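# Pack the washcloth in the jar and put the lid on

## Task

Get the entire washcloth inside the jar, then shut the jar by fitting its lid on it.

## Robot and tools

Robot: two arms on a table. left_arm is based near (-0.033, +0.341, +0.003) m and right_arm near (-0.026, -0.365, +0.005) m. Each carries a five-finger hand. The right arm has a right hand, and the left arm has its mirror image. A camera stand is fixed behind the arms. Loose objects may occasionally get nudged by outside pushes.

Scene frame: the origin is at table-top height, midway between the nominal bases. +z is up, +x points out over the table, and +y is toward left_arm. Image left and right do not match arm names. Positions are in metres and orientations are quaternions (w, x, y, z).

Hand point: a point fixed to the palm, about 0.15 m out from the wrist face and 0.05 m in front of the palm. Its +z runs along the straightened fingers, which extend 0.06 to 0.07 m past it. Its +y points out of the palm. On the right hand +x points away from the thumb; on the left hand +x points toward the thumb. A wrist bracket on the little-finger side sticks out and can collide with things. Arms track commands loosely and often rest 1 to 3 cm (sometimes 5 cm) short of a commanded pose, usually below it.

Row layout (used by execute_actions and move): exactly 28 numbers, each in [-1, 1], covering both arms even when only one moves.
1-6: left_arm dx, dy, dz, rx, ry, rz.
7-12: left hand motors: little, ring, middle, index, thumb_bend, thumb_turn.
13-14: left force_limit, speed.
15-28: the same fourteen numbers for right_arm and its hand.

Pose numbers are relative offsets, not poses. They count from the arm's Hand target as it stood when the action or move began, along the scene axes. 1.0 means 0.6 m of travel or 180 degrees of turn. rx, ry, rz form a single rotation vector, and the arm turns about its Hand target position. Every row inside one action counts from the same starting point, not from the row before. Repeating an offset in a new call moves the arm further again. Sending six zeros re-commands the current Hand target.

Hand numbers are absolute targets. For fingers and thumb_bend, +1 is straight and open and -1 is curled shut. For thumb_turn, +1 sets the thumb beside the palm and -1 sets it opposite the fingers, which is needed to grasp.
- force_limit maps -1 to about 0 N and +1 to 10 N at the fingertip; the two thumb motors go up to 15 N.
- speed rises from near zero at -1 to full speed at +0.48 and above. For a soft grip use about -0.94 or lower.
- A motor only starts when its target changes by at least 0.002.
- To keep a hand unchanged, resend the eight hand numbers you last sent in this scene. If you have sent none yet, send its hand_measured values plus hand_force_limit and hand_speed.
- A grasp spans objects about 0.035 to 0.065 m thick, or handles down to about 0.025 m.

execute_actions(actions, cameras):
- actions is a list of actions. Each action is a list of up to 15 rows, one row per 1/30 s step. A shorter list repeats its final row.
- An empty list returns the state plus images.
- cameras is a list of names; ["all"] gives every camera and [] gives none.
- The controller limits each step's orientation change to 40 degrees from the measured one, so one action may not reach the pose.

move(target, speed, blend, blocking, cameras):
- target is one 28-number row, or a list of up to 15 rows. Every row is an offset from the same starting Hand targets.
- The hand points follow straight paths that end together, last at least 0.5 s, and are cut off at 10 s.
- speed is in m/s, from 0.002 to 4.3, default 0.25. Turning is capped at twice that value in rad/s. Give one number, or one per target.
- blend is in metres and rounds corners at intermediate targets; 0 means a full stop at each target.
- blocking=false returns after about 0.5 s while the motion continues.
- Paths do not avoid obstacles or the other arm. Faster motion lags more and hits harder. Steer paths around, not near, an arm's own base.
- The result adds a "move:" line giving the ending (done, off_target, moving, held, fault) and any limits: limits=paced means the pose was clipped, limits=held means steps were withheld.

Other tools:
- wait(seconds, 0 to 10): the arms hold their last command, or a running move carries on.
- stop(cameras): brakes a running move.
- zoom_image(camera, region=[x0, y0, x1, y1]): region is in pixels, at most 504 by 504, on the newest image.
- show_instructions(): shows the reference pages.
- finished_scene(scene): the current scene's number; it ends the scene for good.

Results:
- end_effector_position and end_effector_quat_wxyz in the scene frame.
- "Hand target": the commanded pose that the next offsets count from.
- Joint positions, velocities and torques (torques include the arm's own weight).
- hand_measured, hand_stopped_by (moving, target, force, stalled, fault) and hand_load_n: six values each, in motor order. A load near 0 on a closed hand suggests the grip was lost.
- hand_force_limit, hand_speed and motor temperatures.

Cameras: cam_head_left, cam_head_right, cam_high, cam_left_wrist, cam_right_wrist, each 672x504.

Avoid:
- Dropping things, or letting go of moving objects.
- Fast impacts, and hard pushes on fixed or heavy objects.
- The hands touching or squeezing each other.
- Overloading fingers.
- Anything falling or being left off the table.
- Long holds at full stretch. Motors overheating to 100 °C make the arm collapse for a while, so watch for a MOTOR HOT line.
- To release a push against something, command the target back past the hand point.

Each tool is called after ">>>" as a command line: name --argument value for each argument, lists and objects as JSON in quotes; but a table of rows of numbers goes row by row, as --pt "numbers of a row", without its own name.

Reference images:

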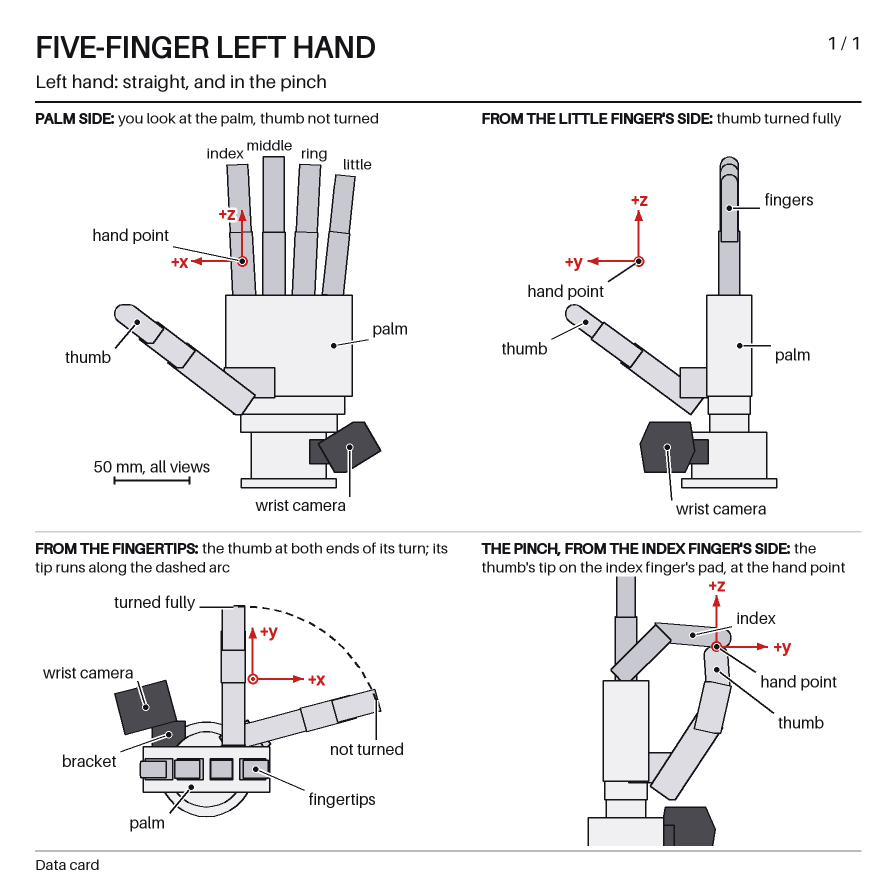

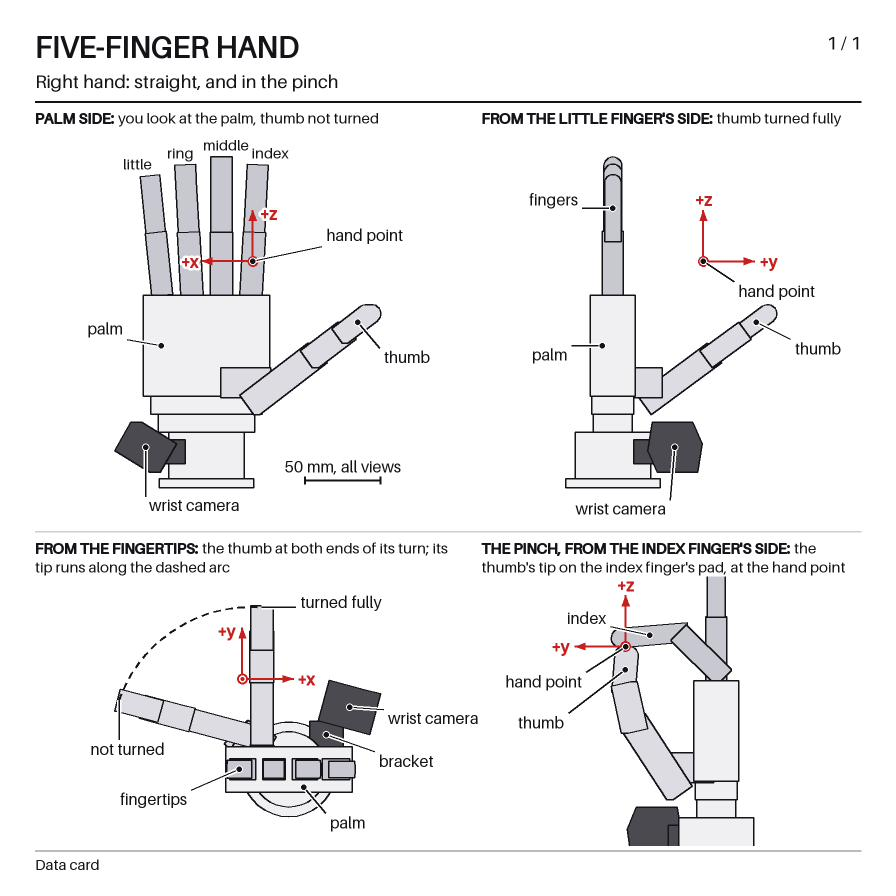

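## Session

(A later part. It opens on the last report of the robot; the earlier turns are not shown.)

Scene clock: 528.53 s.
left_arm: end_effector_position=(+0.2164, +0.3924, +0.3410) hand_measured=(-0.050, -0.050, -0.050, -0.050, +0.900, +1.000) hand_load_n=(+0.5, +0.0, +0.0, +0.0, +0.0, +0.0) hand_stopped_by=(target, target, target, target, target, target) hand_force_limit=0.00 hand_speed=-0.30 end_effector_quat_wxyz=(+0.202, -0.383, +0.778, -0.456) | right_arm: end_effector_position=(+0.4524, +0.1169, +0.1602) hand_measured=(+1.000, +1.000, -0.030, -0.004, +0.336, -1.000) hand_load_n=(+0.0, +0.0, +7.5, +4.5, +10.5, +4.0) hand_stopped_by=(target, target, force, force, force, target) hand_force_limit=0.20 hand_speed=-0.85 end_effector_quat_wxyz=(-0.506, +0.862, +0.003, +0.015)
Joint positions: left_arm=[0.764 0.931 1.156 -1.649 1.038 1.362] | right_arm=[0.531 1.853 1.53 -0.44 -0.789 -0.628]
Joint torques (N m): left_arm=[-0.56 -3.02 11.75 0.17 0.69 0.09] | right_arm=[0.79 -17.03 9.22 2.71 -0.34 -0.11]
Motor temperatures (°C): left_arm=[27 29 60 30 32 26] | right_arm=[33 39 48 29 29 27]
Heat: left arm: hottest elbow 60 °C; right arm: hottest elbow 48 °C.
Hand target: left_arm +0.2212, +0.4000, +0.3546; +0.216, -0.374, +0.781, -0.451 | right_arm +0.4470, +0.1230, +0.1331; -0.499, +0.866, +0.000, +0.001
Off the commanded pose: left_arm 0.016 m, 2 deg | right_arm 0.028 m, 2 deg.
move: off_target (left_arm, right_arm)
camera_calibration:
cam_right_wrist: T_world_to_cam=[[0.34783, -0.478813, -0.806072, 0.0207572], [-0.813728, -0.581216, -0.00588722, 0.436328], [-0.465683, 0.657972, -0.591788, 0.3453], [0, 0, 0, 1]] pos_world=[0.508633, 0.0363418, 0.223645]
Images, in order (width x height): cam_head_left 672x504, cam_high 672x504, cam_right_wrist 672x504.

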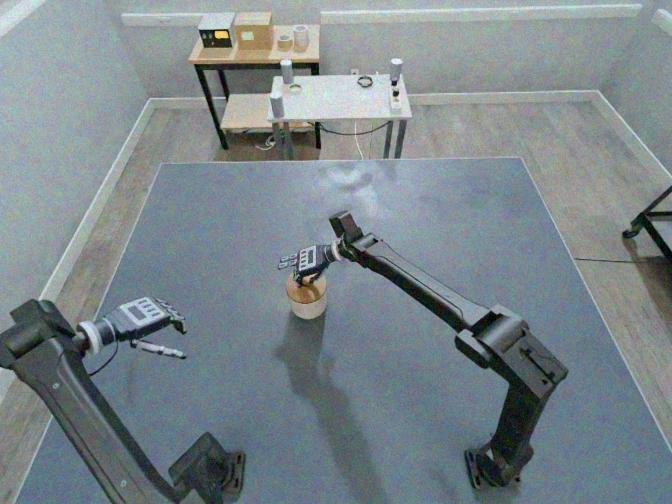

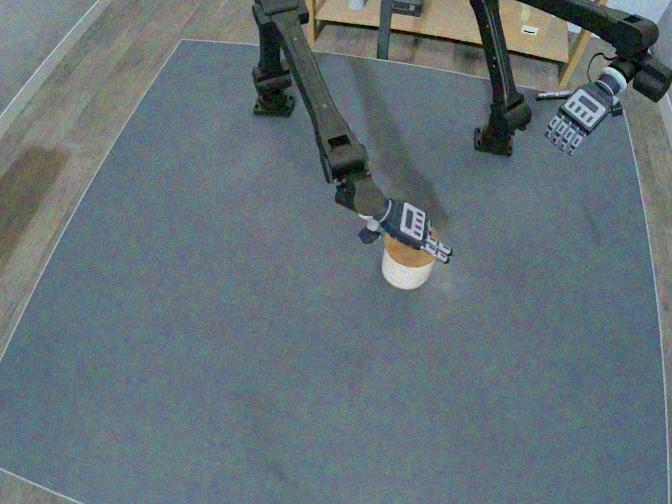

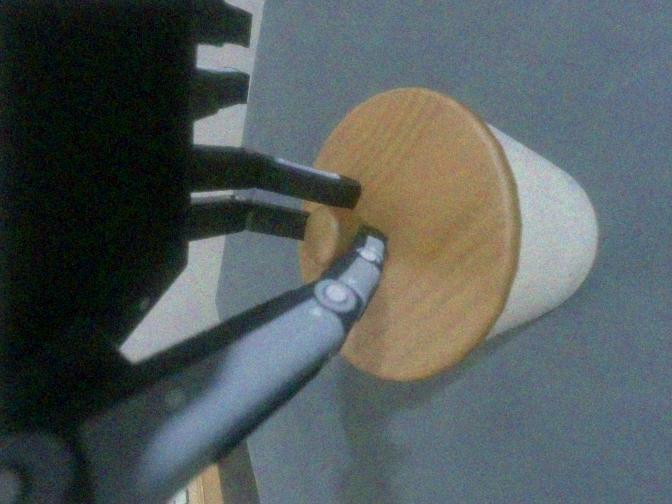

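>>> move --pt "0 0 0 0 0 0 -0.05 -0.05 -0.05 -0.05 0.9 1 0.0 -0.3 0.0 0.0 -0.015 0 0 0 1 1 -0.5 -0.5 -0.1 -1 0.2 -0.85" --speed 0.03 --cameras '["cam_head_left","cam_high","cam_right_wrist"]'

>>> zoom_image --camera "cam_head_left" --region '[270, 240, 350, 330]'

>>> zoom_image --camera "cam_high" --region '[370, 210, 450, 300]'

>>> zoom_image --camera "cam_right_wrist" --region '[290, 70, 630, 400]'

Scene clock: 533.63 s.
left_arm: end_effector_position=(+0.2164, +0.3924, +0.3410) hand_measured=(-0.050, -0.050, -0.050, -0.050, +0.900, +1.000) hand_load_n=(+0.0, +0.0, +0.0, +0.0, +0.0, +0.0) hand_stopped_by=(target, target, target, target, target, target) hand_force_limit=0.00 hand_speed=-0.30 end_effector_quat_wxyz=(+0.202, -0.383, +0.778, -0.456) | right_arm: end_effector_position=(+0.4515, +0.1179, +0.1591) hand_measured=(+1.000, +1.000, -0.030, -0.004, +0.336, -1.000) hand_load_n=(+0.0, +0.0, +7.0, +4.0, +9.0, +4.5) hand_stopped_by=(target, target, force, force, force, target) hand_force_limit=0.20 hand_speed=-0.85 end_effector_quat_wxyz=(-0.510, +0.860, +0.001, +0.013)
Joint positions: left_arm=[0.764 0.931 1.156 -1.649 1.038 1.362] | right_arm=[0.531 1.853 1.522 -0.423 -0.795 -0.618]
Joint torques (N m): left_arm=[-0.62 -2.9 11.73 0.18 0.68 0.09] | right_arm=[0.79 -16.38 8.79 2.81 -0.09 -0.26]
Motor temperatures (°C): left_arm=[27 29 60 30 32 26] | right_arm=[33 39 48 29 29 27]
Heat: left arm: hottest elbow 60 °C; right arm: hottest elbow 48 °C.
Hand target: left_arm +0.2212, +0.4000, +0.3546; +0.216, -0.374, +0.781, -0.451 | right_arm +0.4468, +0.1229, +0.1240; -0.499, +0.867, +0.000, +0.000
Off the commanded pose: left_arm 0.016 m, 2 deg | right_arm 0.036 m, 2 deg.
move: off_target (left_arm, right_arm)
camera_calibration:
cam_right_wrist: T_world_to_cam=[[0.344256, -0.472019, -0.811594, 0.0223829], [-0.814048, -0.580749, -0.00753611, 0.436404], [-0.467775, 0.663271, -0.584173, 0.342668], [0, 0, 0, 1]] pos_world=[0.50784, 0.0367246, 0.221632]
Images, in order (width x height): cam_head_left 672x504, cam_high 672x504, cam_right_wrist 672x504.

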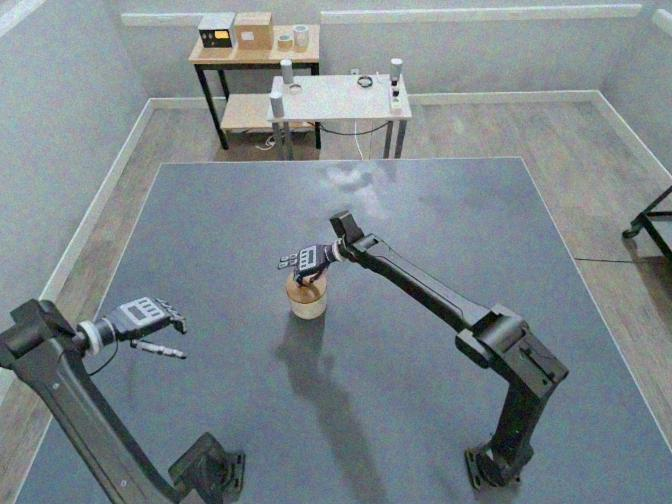

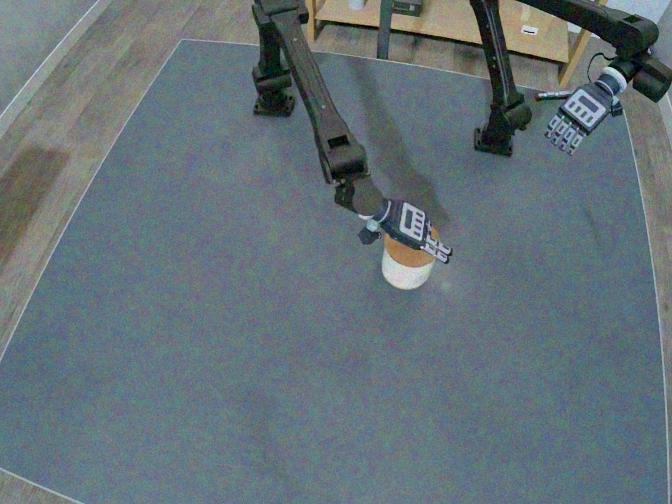

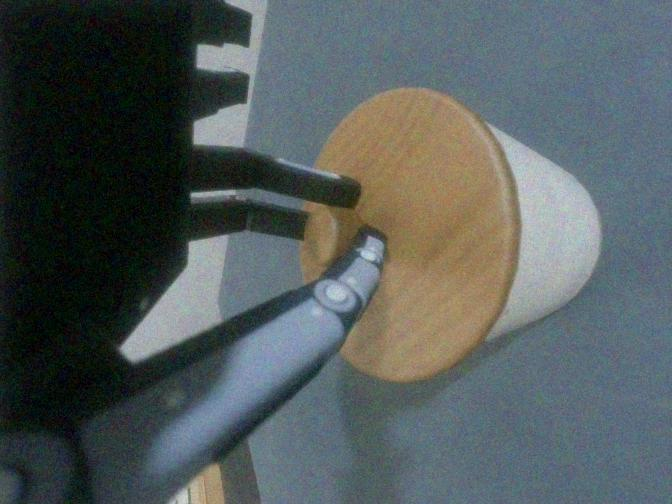

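Scaled by 5.600 from the camera's 672x504 image, which has a finer 960x720 frame.

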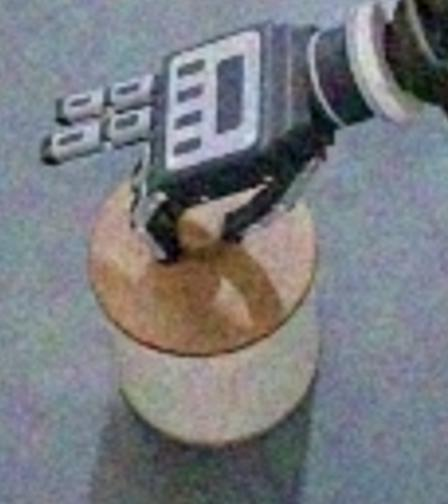

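Scaled by 5.600 from the camera's 672x504 image, which has a finer 960x720 frame.

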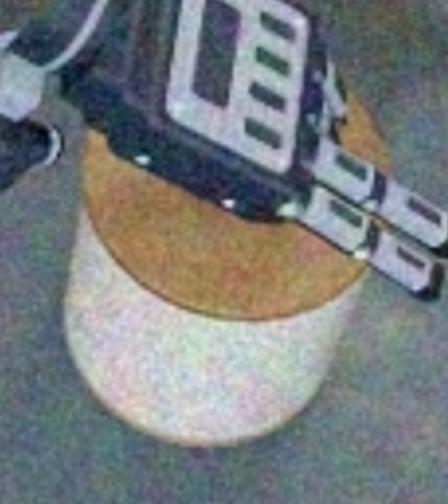

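Scaled by 1.482 from the camera's 672x504 image, which has a finer 960x720 frame.

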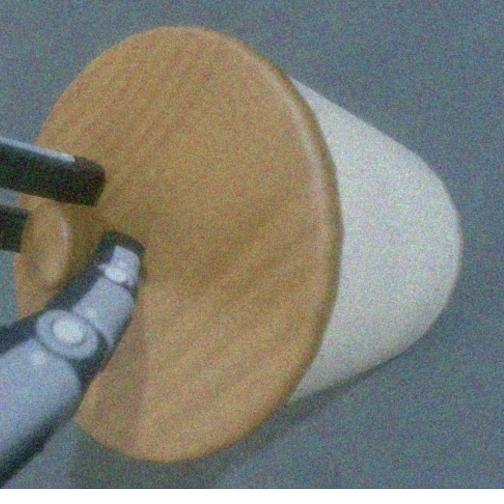

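>>> move --pt "0 0 0 0 0 0 -0.05 -0.05 -0.05 -0.05 0.9 1 0.0 -0.3 0.005 -0.004 0.04 0 0 0 1 1 -0.5 -0.5 -0.1 -1 0.2 -0.85" --speed 0.04

>>> move --pt "0 0 0 0 0 0 -0.05 -0.05 -0.05 -0.05 0.9 1 0.0 -0.3 0.0 0.0 0.0 0 0 0 1 1 0.35 0.35 0.65 -1 0.2 -0.8" --speed 0.04 --cameras '["cam_head_left","cam_high","cam_right_wrist"]'

>>> zoom_image --camera "cam_head_left" --region '[270, 240, 350, 330]'

>>> zoom_image --camera "cam_right_wrist" --region '[290, 70, 630, 400]'

Scene clock: 539.93 s.
left_arm: end_effector_position=(+0.2164, +0.3924, +0.3410) hand_measured=(-0.050, -0.050, -0.050, -0.050, +0.900, +1.000) hand_load_n=(+0.0, +0.0, +0.0, +0.0, +0.0, +0.0) hand_stopped_by=(target, target, target, target, target, target) hand_force_limit=0.00 hand_speed=-0.30 end_effector_quat_wxyz=(+0.202, -0.383, +0.778, -0.456) | right_arm: end_effector_position=(+0.4506, +0.1171, +0.1583) hand_measured=(+1.000, +1.000, -0.030, -0.004, +0.336, -1.000) hand_load_n=(+0.0, +0.0, +9.0, +5.5, +8.5, +3.5) hand_stopped_by=(target, target, force, force, force, target) hand_force_limit=0.20 hand_speed=-0.85 end_effector_quat_wxyz=(-0.509, +0.861, +0.002, +0.012)
Joint positions: left_arm=[0.764 0.931 1.156 -1.649 1.038 1.362] | right_arm=[0.531 1.853 1.522 -0.43 -0.796 -0.623]
Joint torques (N m): left_arm=[-0.73 -3.14 11.74 0.18 0.68 0.08] | right_arm=[0.26 -17.79 12.08 0.69 -0.25 -0.23]
Motor temperatures (°C): left_arm=[27 29 60 30 32 26] | right_arm=[33 39 48 29 29 27]
Heat: left arm: hottest elbow 60 °C; right arm: hottest elbow 48 °C.
Hand target: left_arm +0.2212, +0.4000, +0.3546; +0.216, -0.374, +0.781, -0.451 | right_arm +0.4499, +0.1206, +0.1481; -0.499, +0.866, +0.000, +0.001
Off the commanded pose: left_arm 0.016 m, 2 deg | right_arm 0.011 m, 2 deg.
move: off_target (left_arm, right_arm)

Scene clock: 541.30 s.
left_arm: end_effector_position=(+0.2164, +0.3924, +0.3410) hand_measured=(-0.050, -0.050, -0.050, -0.050, +0.900, +1.000) hand_load_n=(+0.0, +0.0, +0.0, +0.0, +0.0, +0.0) hand_stopped_by=(target, target, target, target, target, target) hand_force_limit=0.00 hand_speed=-0.30 end_effector_quat_wxyz=(+0.202, -0.383, +0.778, -0.456) | right_arm: end_effector_position=(+0.4475, +0.1155, +0.1608) hand_measured=(+1.000, +1.000, +0.350, +0.350, +0.650, -1.000) hand_load_n=(+0.0, +0.0, +0.0, +0.0, -1.5, -0.5) hand_stopped_by=(target, target, target, target, target, target) hand_force_limit=0.20 hand_speed=-0.80 end_effector_quat_wxyz=(-0.507, +0.862, +0.000, +0.007)
Joint positions: left_arm=[0.764 0.931 1.156 -1.649 1.038 1.362] | right_arm=[0.531 1.847 1.523 -0.448 -0.799 -0.623]
Joint torques (N m): left_arm=[-0.62 -3.37 11.75 0.16 0.68 0.09] | right_arm=[0.32 -17.2 12.04 1.37 -0.12 -0.24]
Motor temperatures (°C): left_arm=[27 29 60 30 32 26] | right_arm=[33 39 48 29 29 27]
Heat: left arm: hottest elbow 60 °C; right arm: hottest elbow 48 °C.
Hand target: left_arm +0.2212, +0.4000, +0.3546; +0.216, -0.374, +0.781, -0.451 | right_arm +0.4499, +0.1207, +0.1482; -0.499, +0.866, +0.000, +0.001
Off the commanded pose: left_arm 0.016 m, 2 deg | right_arm 0.014 m, 1 deg.
move: off_target (left_arm, right_arm)
camera_calibration:
cam_right_wrist: T_world_to_cam=[[0.336884, -0.476876, -0.811849, 0.0278394], [-0.811325, -0.584557, 0.00669867, 0.428823], [-0.477766, 0.656417, -0.583829, 0.348564], [0, 0, 0, 1]] pos_world=[0.505068, 0.035144, 0.223231]
Images, in order (width x height): cam_head_left 672x504, cam_high 672x504, cam_right_wrist 672x504.

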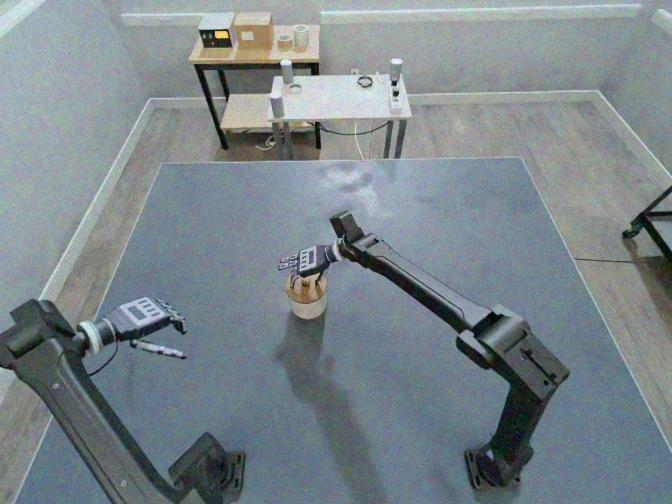

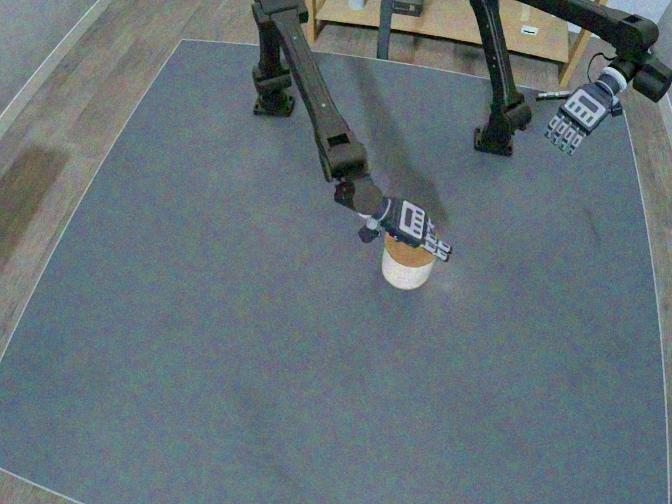

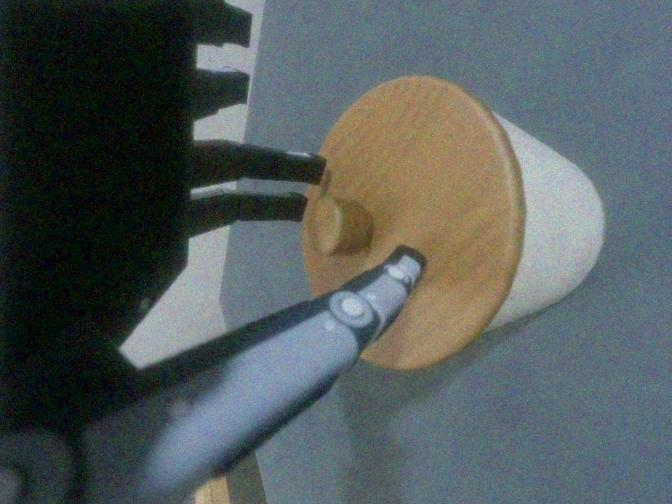

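Scaled by 5.600 from the camera's 672x504 image, which has a finer 960x720 frame.

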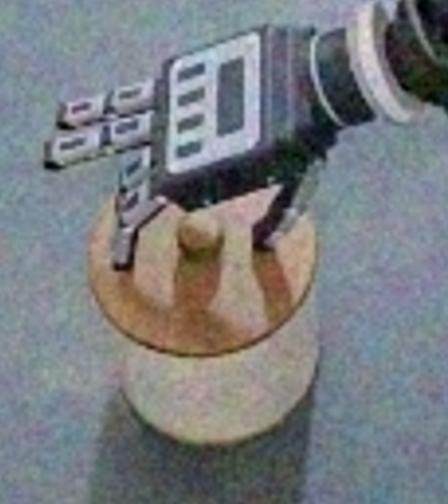

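Scaled by 1.482 from the camera's 672x504 image, which has a finer 960x720 frame.

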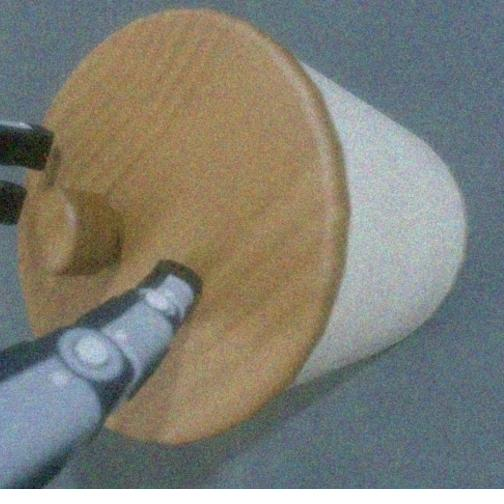

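>>> move --pt "0 0 0 0 0 0 -0.05 -0.05 -0.05 -0.05 0.9 1 0.0 -0.3 0.02 0.0 0.12 0 0 0 1 1 0.35 0.35 0.65 -1 0.2 -0.8" --pt "0 0 0 0 0 0 -0.05 -0.05 -0.05 -0.05 0.9 1 0.0 -0.3 0.02 -0.4 0.3 0 0 0 1 1 0.35 0.35 0.65 -1 0.2 -0.8" --speed '[0.07, 0.25]' --cameras '["cam_head_left","cam_head_right","cam_high","cam_right_wrist"]'

>>> zoom_image --camera "cam_head_left" --region '[270, 240, 350, 330]'

>>> zoom_image --camera "cam_high" --region '[370, 210, 450, 300]'

>>> zoom_image --camera "cam_right_wrist" --region '[250, 50, 500, 300]'

Scene clock: 548.90 s.
left_arm: end_effector_position=(+0.2164, +0.3924, +0.3410) hand_measured=(-0.050, -0.050, -0.050, -0.050, +0.900, +1.000) hand_load_n=(+0.0, +0.0, +0.0, +0.5, +0.0, -0.5) hand_stopped_by=(target, target, target, target, target, target) hand_force_limit=0.00 hand_speed=-0.30 end_effector_quat_wxyz=(+0.202, -0.383, +0.778, -0.456) | right_arm: end_effector_position=(+0.4489, -0.1221, +0.3123) hand_measured=(+1.000, +1.000, +0.350, +0.350, +0.650, -1.000) hand_load_n=(+0.0, +0.0, +0.0, +0.0, +0.0, +0.0) hand_stopped_by=(target, target, target, target, target, target) hand_force_limit=0.20 hand_speed=-0.80 end_effector_quat_wxyz=(-0.495, +0.869, -0.013, -0.015)
Joint positions: left_arm=[0.764 0.931 1.156 -1.649 1.038 1.362] | right_arm=[0.141 1.645 1.708 -1.325 -1.007 -1.164]
Joint torques (N m): left_arm=[-0.56 -3.02 11.71 0.16 0.68 0.09] | right_arm=[-0.21 -14.92 14.99 0.77 -0.8 -0.24]
Motor temperatures (°C): left_arm=[27 29 60 30 32 26] | right_arm=[33 39 50 29 29 27]
Heat: left arm: hottest elbow 60 °C; right arm: hottest elbow 50 °C.
Hand target: left_arm +0.2212, +0.4000, +0.3546; +0.216, -0.374, +0.781, -0.451 | right_arm +0.4618, -0.1193, +0.3283; -0.499, +0.866, +0.000, +0.001
Off the commanded pose: left_arm 0.016 m, 2 deg | right_arm 0.021 m, 2 deg.
move: off_target (left_arm, right_arm)
camera_calibration:
cam_right_wrist: T_world_to_cam=[[0.294304, -0.498135, -0.815627, 0.0548427], [-0.809829, -0.58317, 0.0639522, 0.271594], [-0.507506, 0.641697, -0.575033, 0.602483], [0, 0, 0, 1]] pos_world=[0.509567, -0.200907, 0.37381]
Images, in order (width x height): cam_head_left 672x504, cam_head_right 672x504, cam_high 672x504, cam_right_wrist 672x504.

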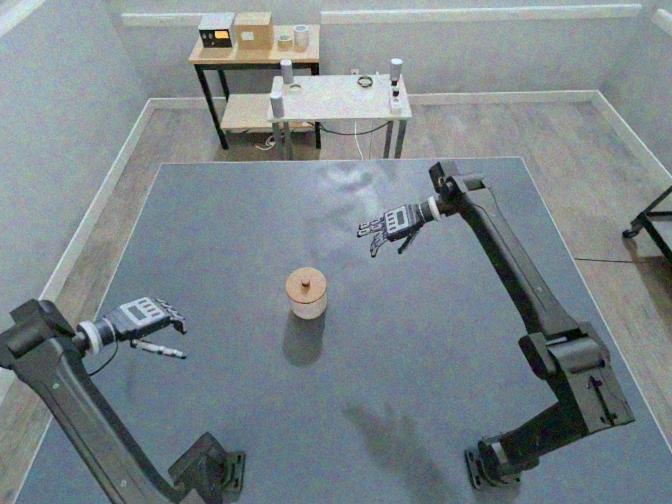

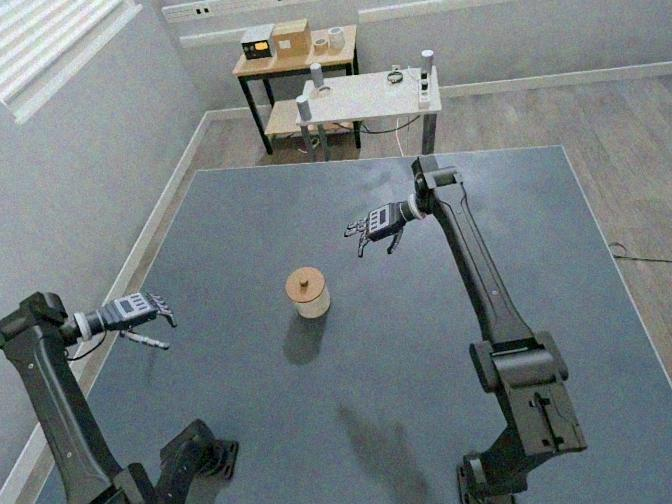

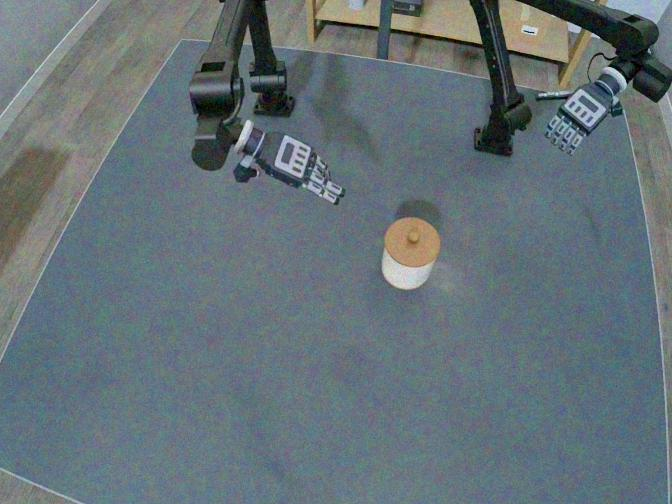

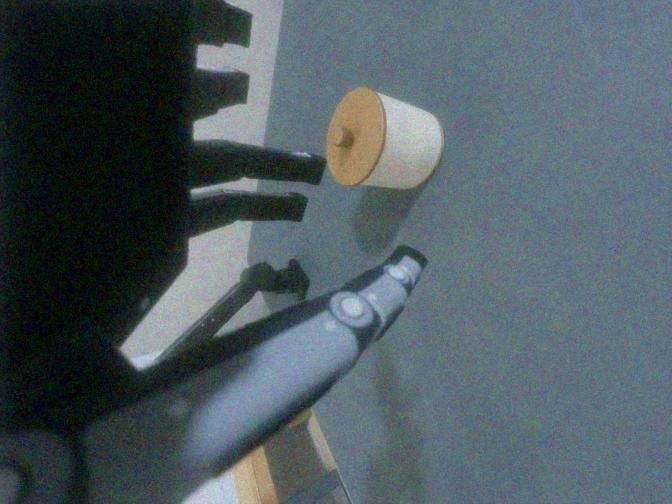

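Scaled by 5.600 from the camera's 672x504 image, which has a finer 960x720 frame.

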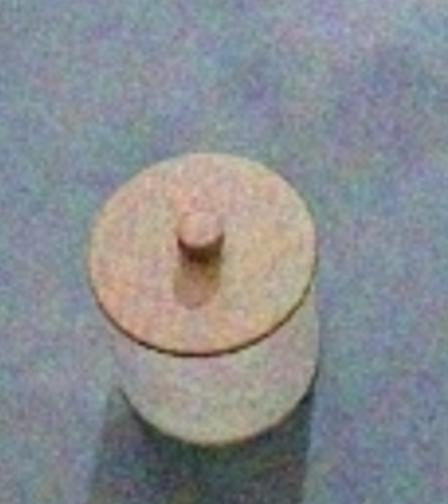

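Scaled by 5.600 from the camera's 672x504 image, which has a finer 960x720 frame.

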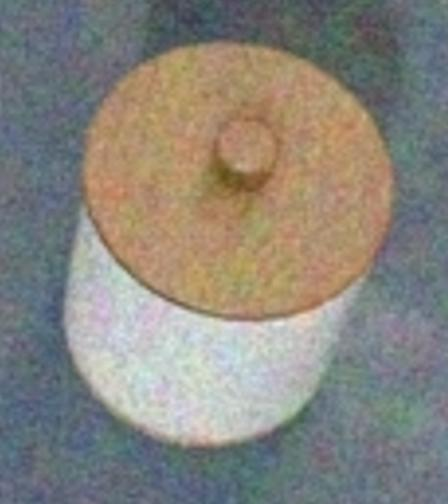

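Scaled by 2.016 from the camera's 672x504 image, which has a finer 960x720 frame.

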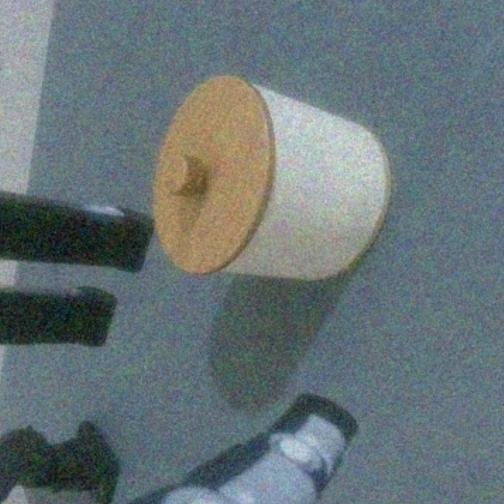

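>>> finished_scene --scene 1

The scene is finished: the task was done.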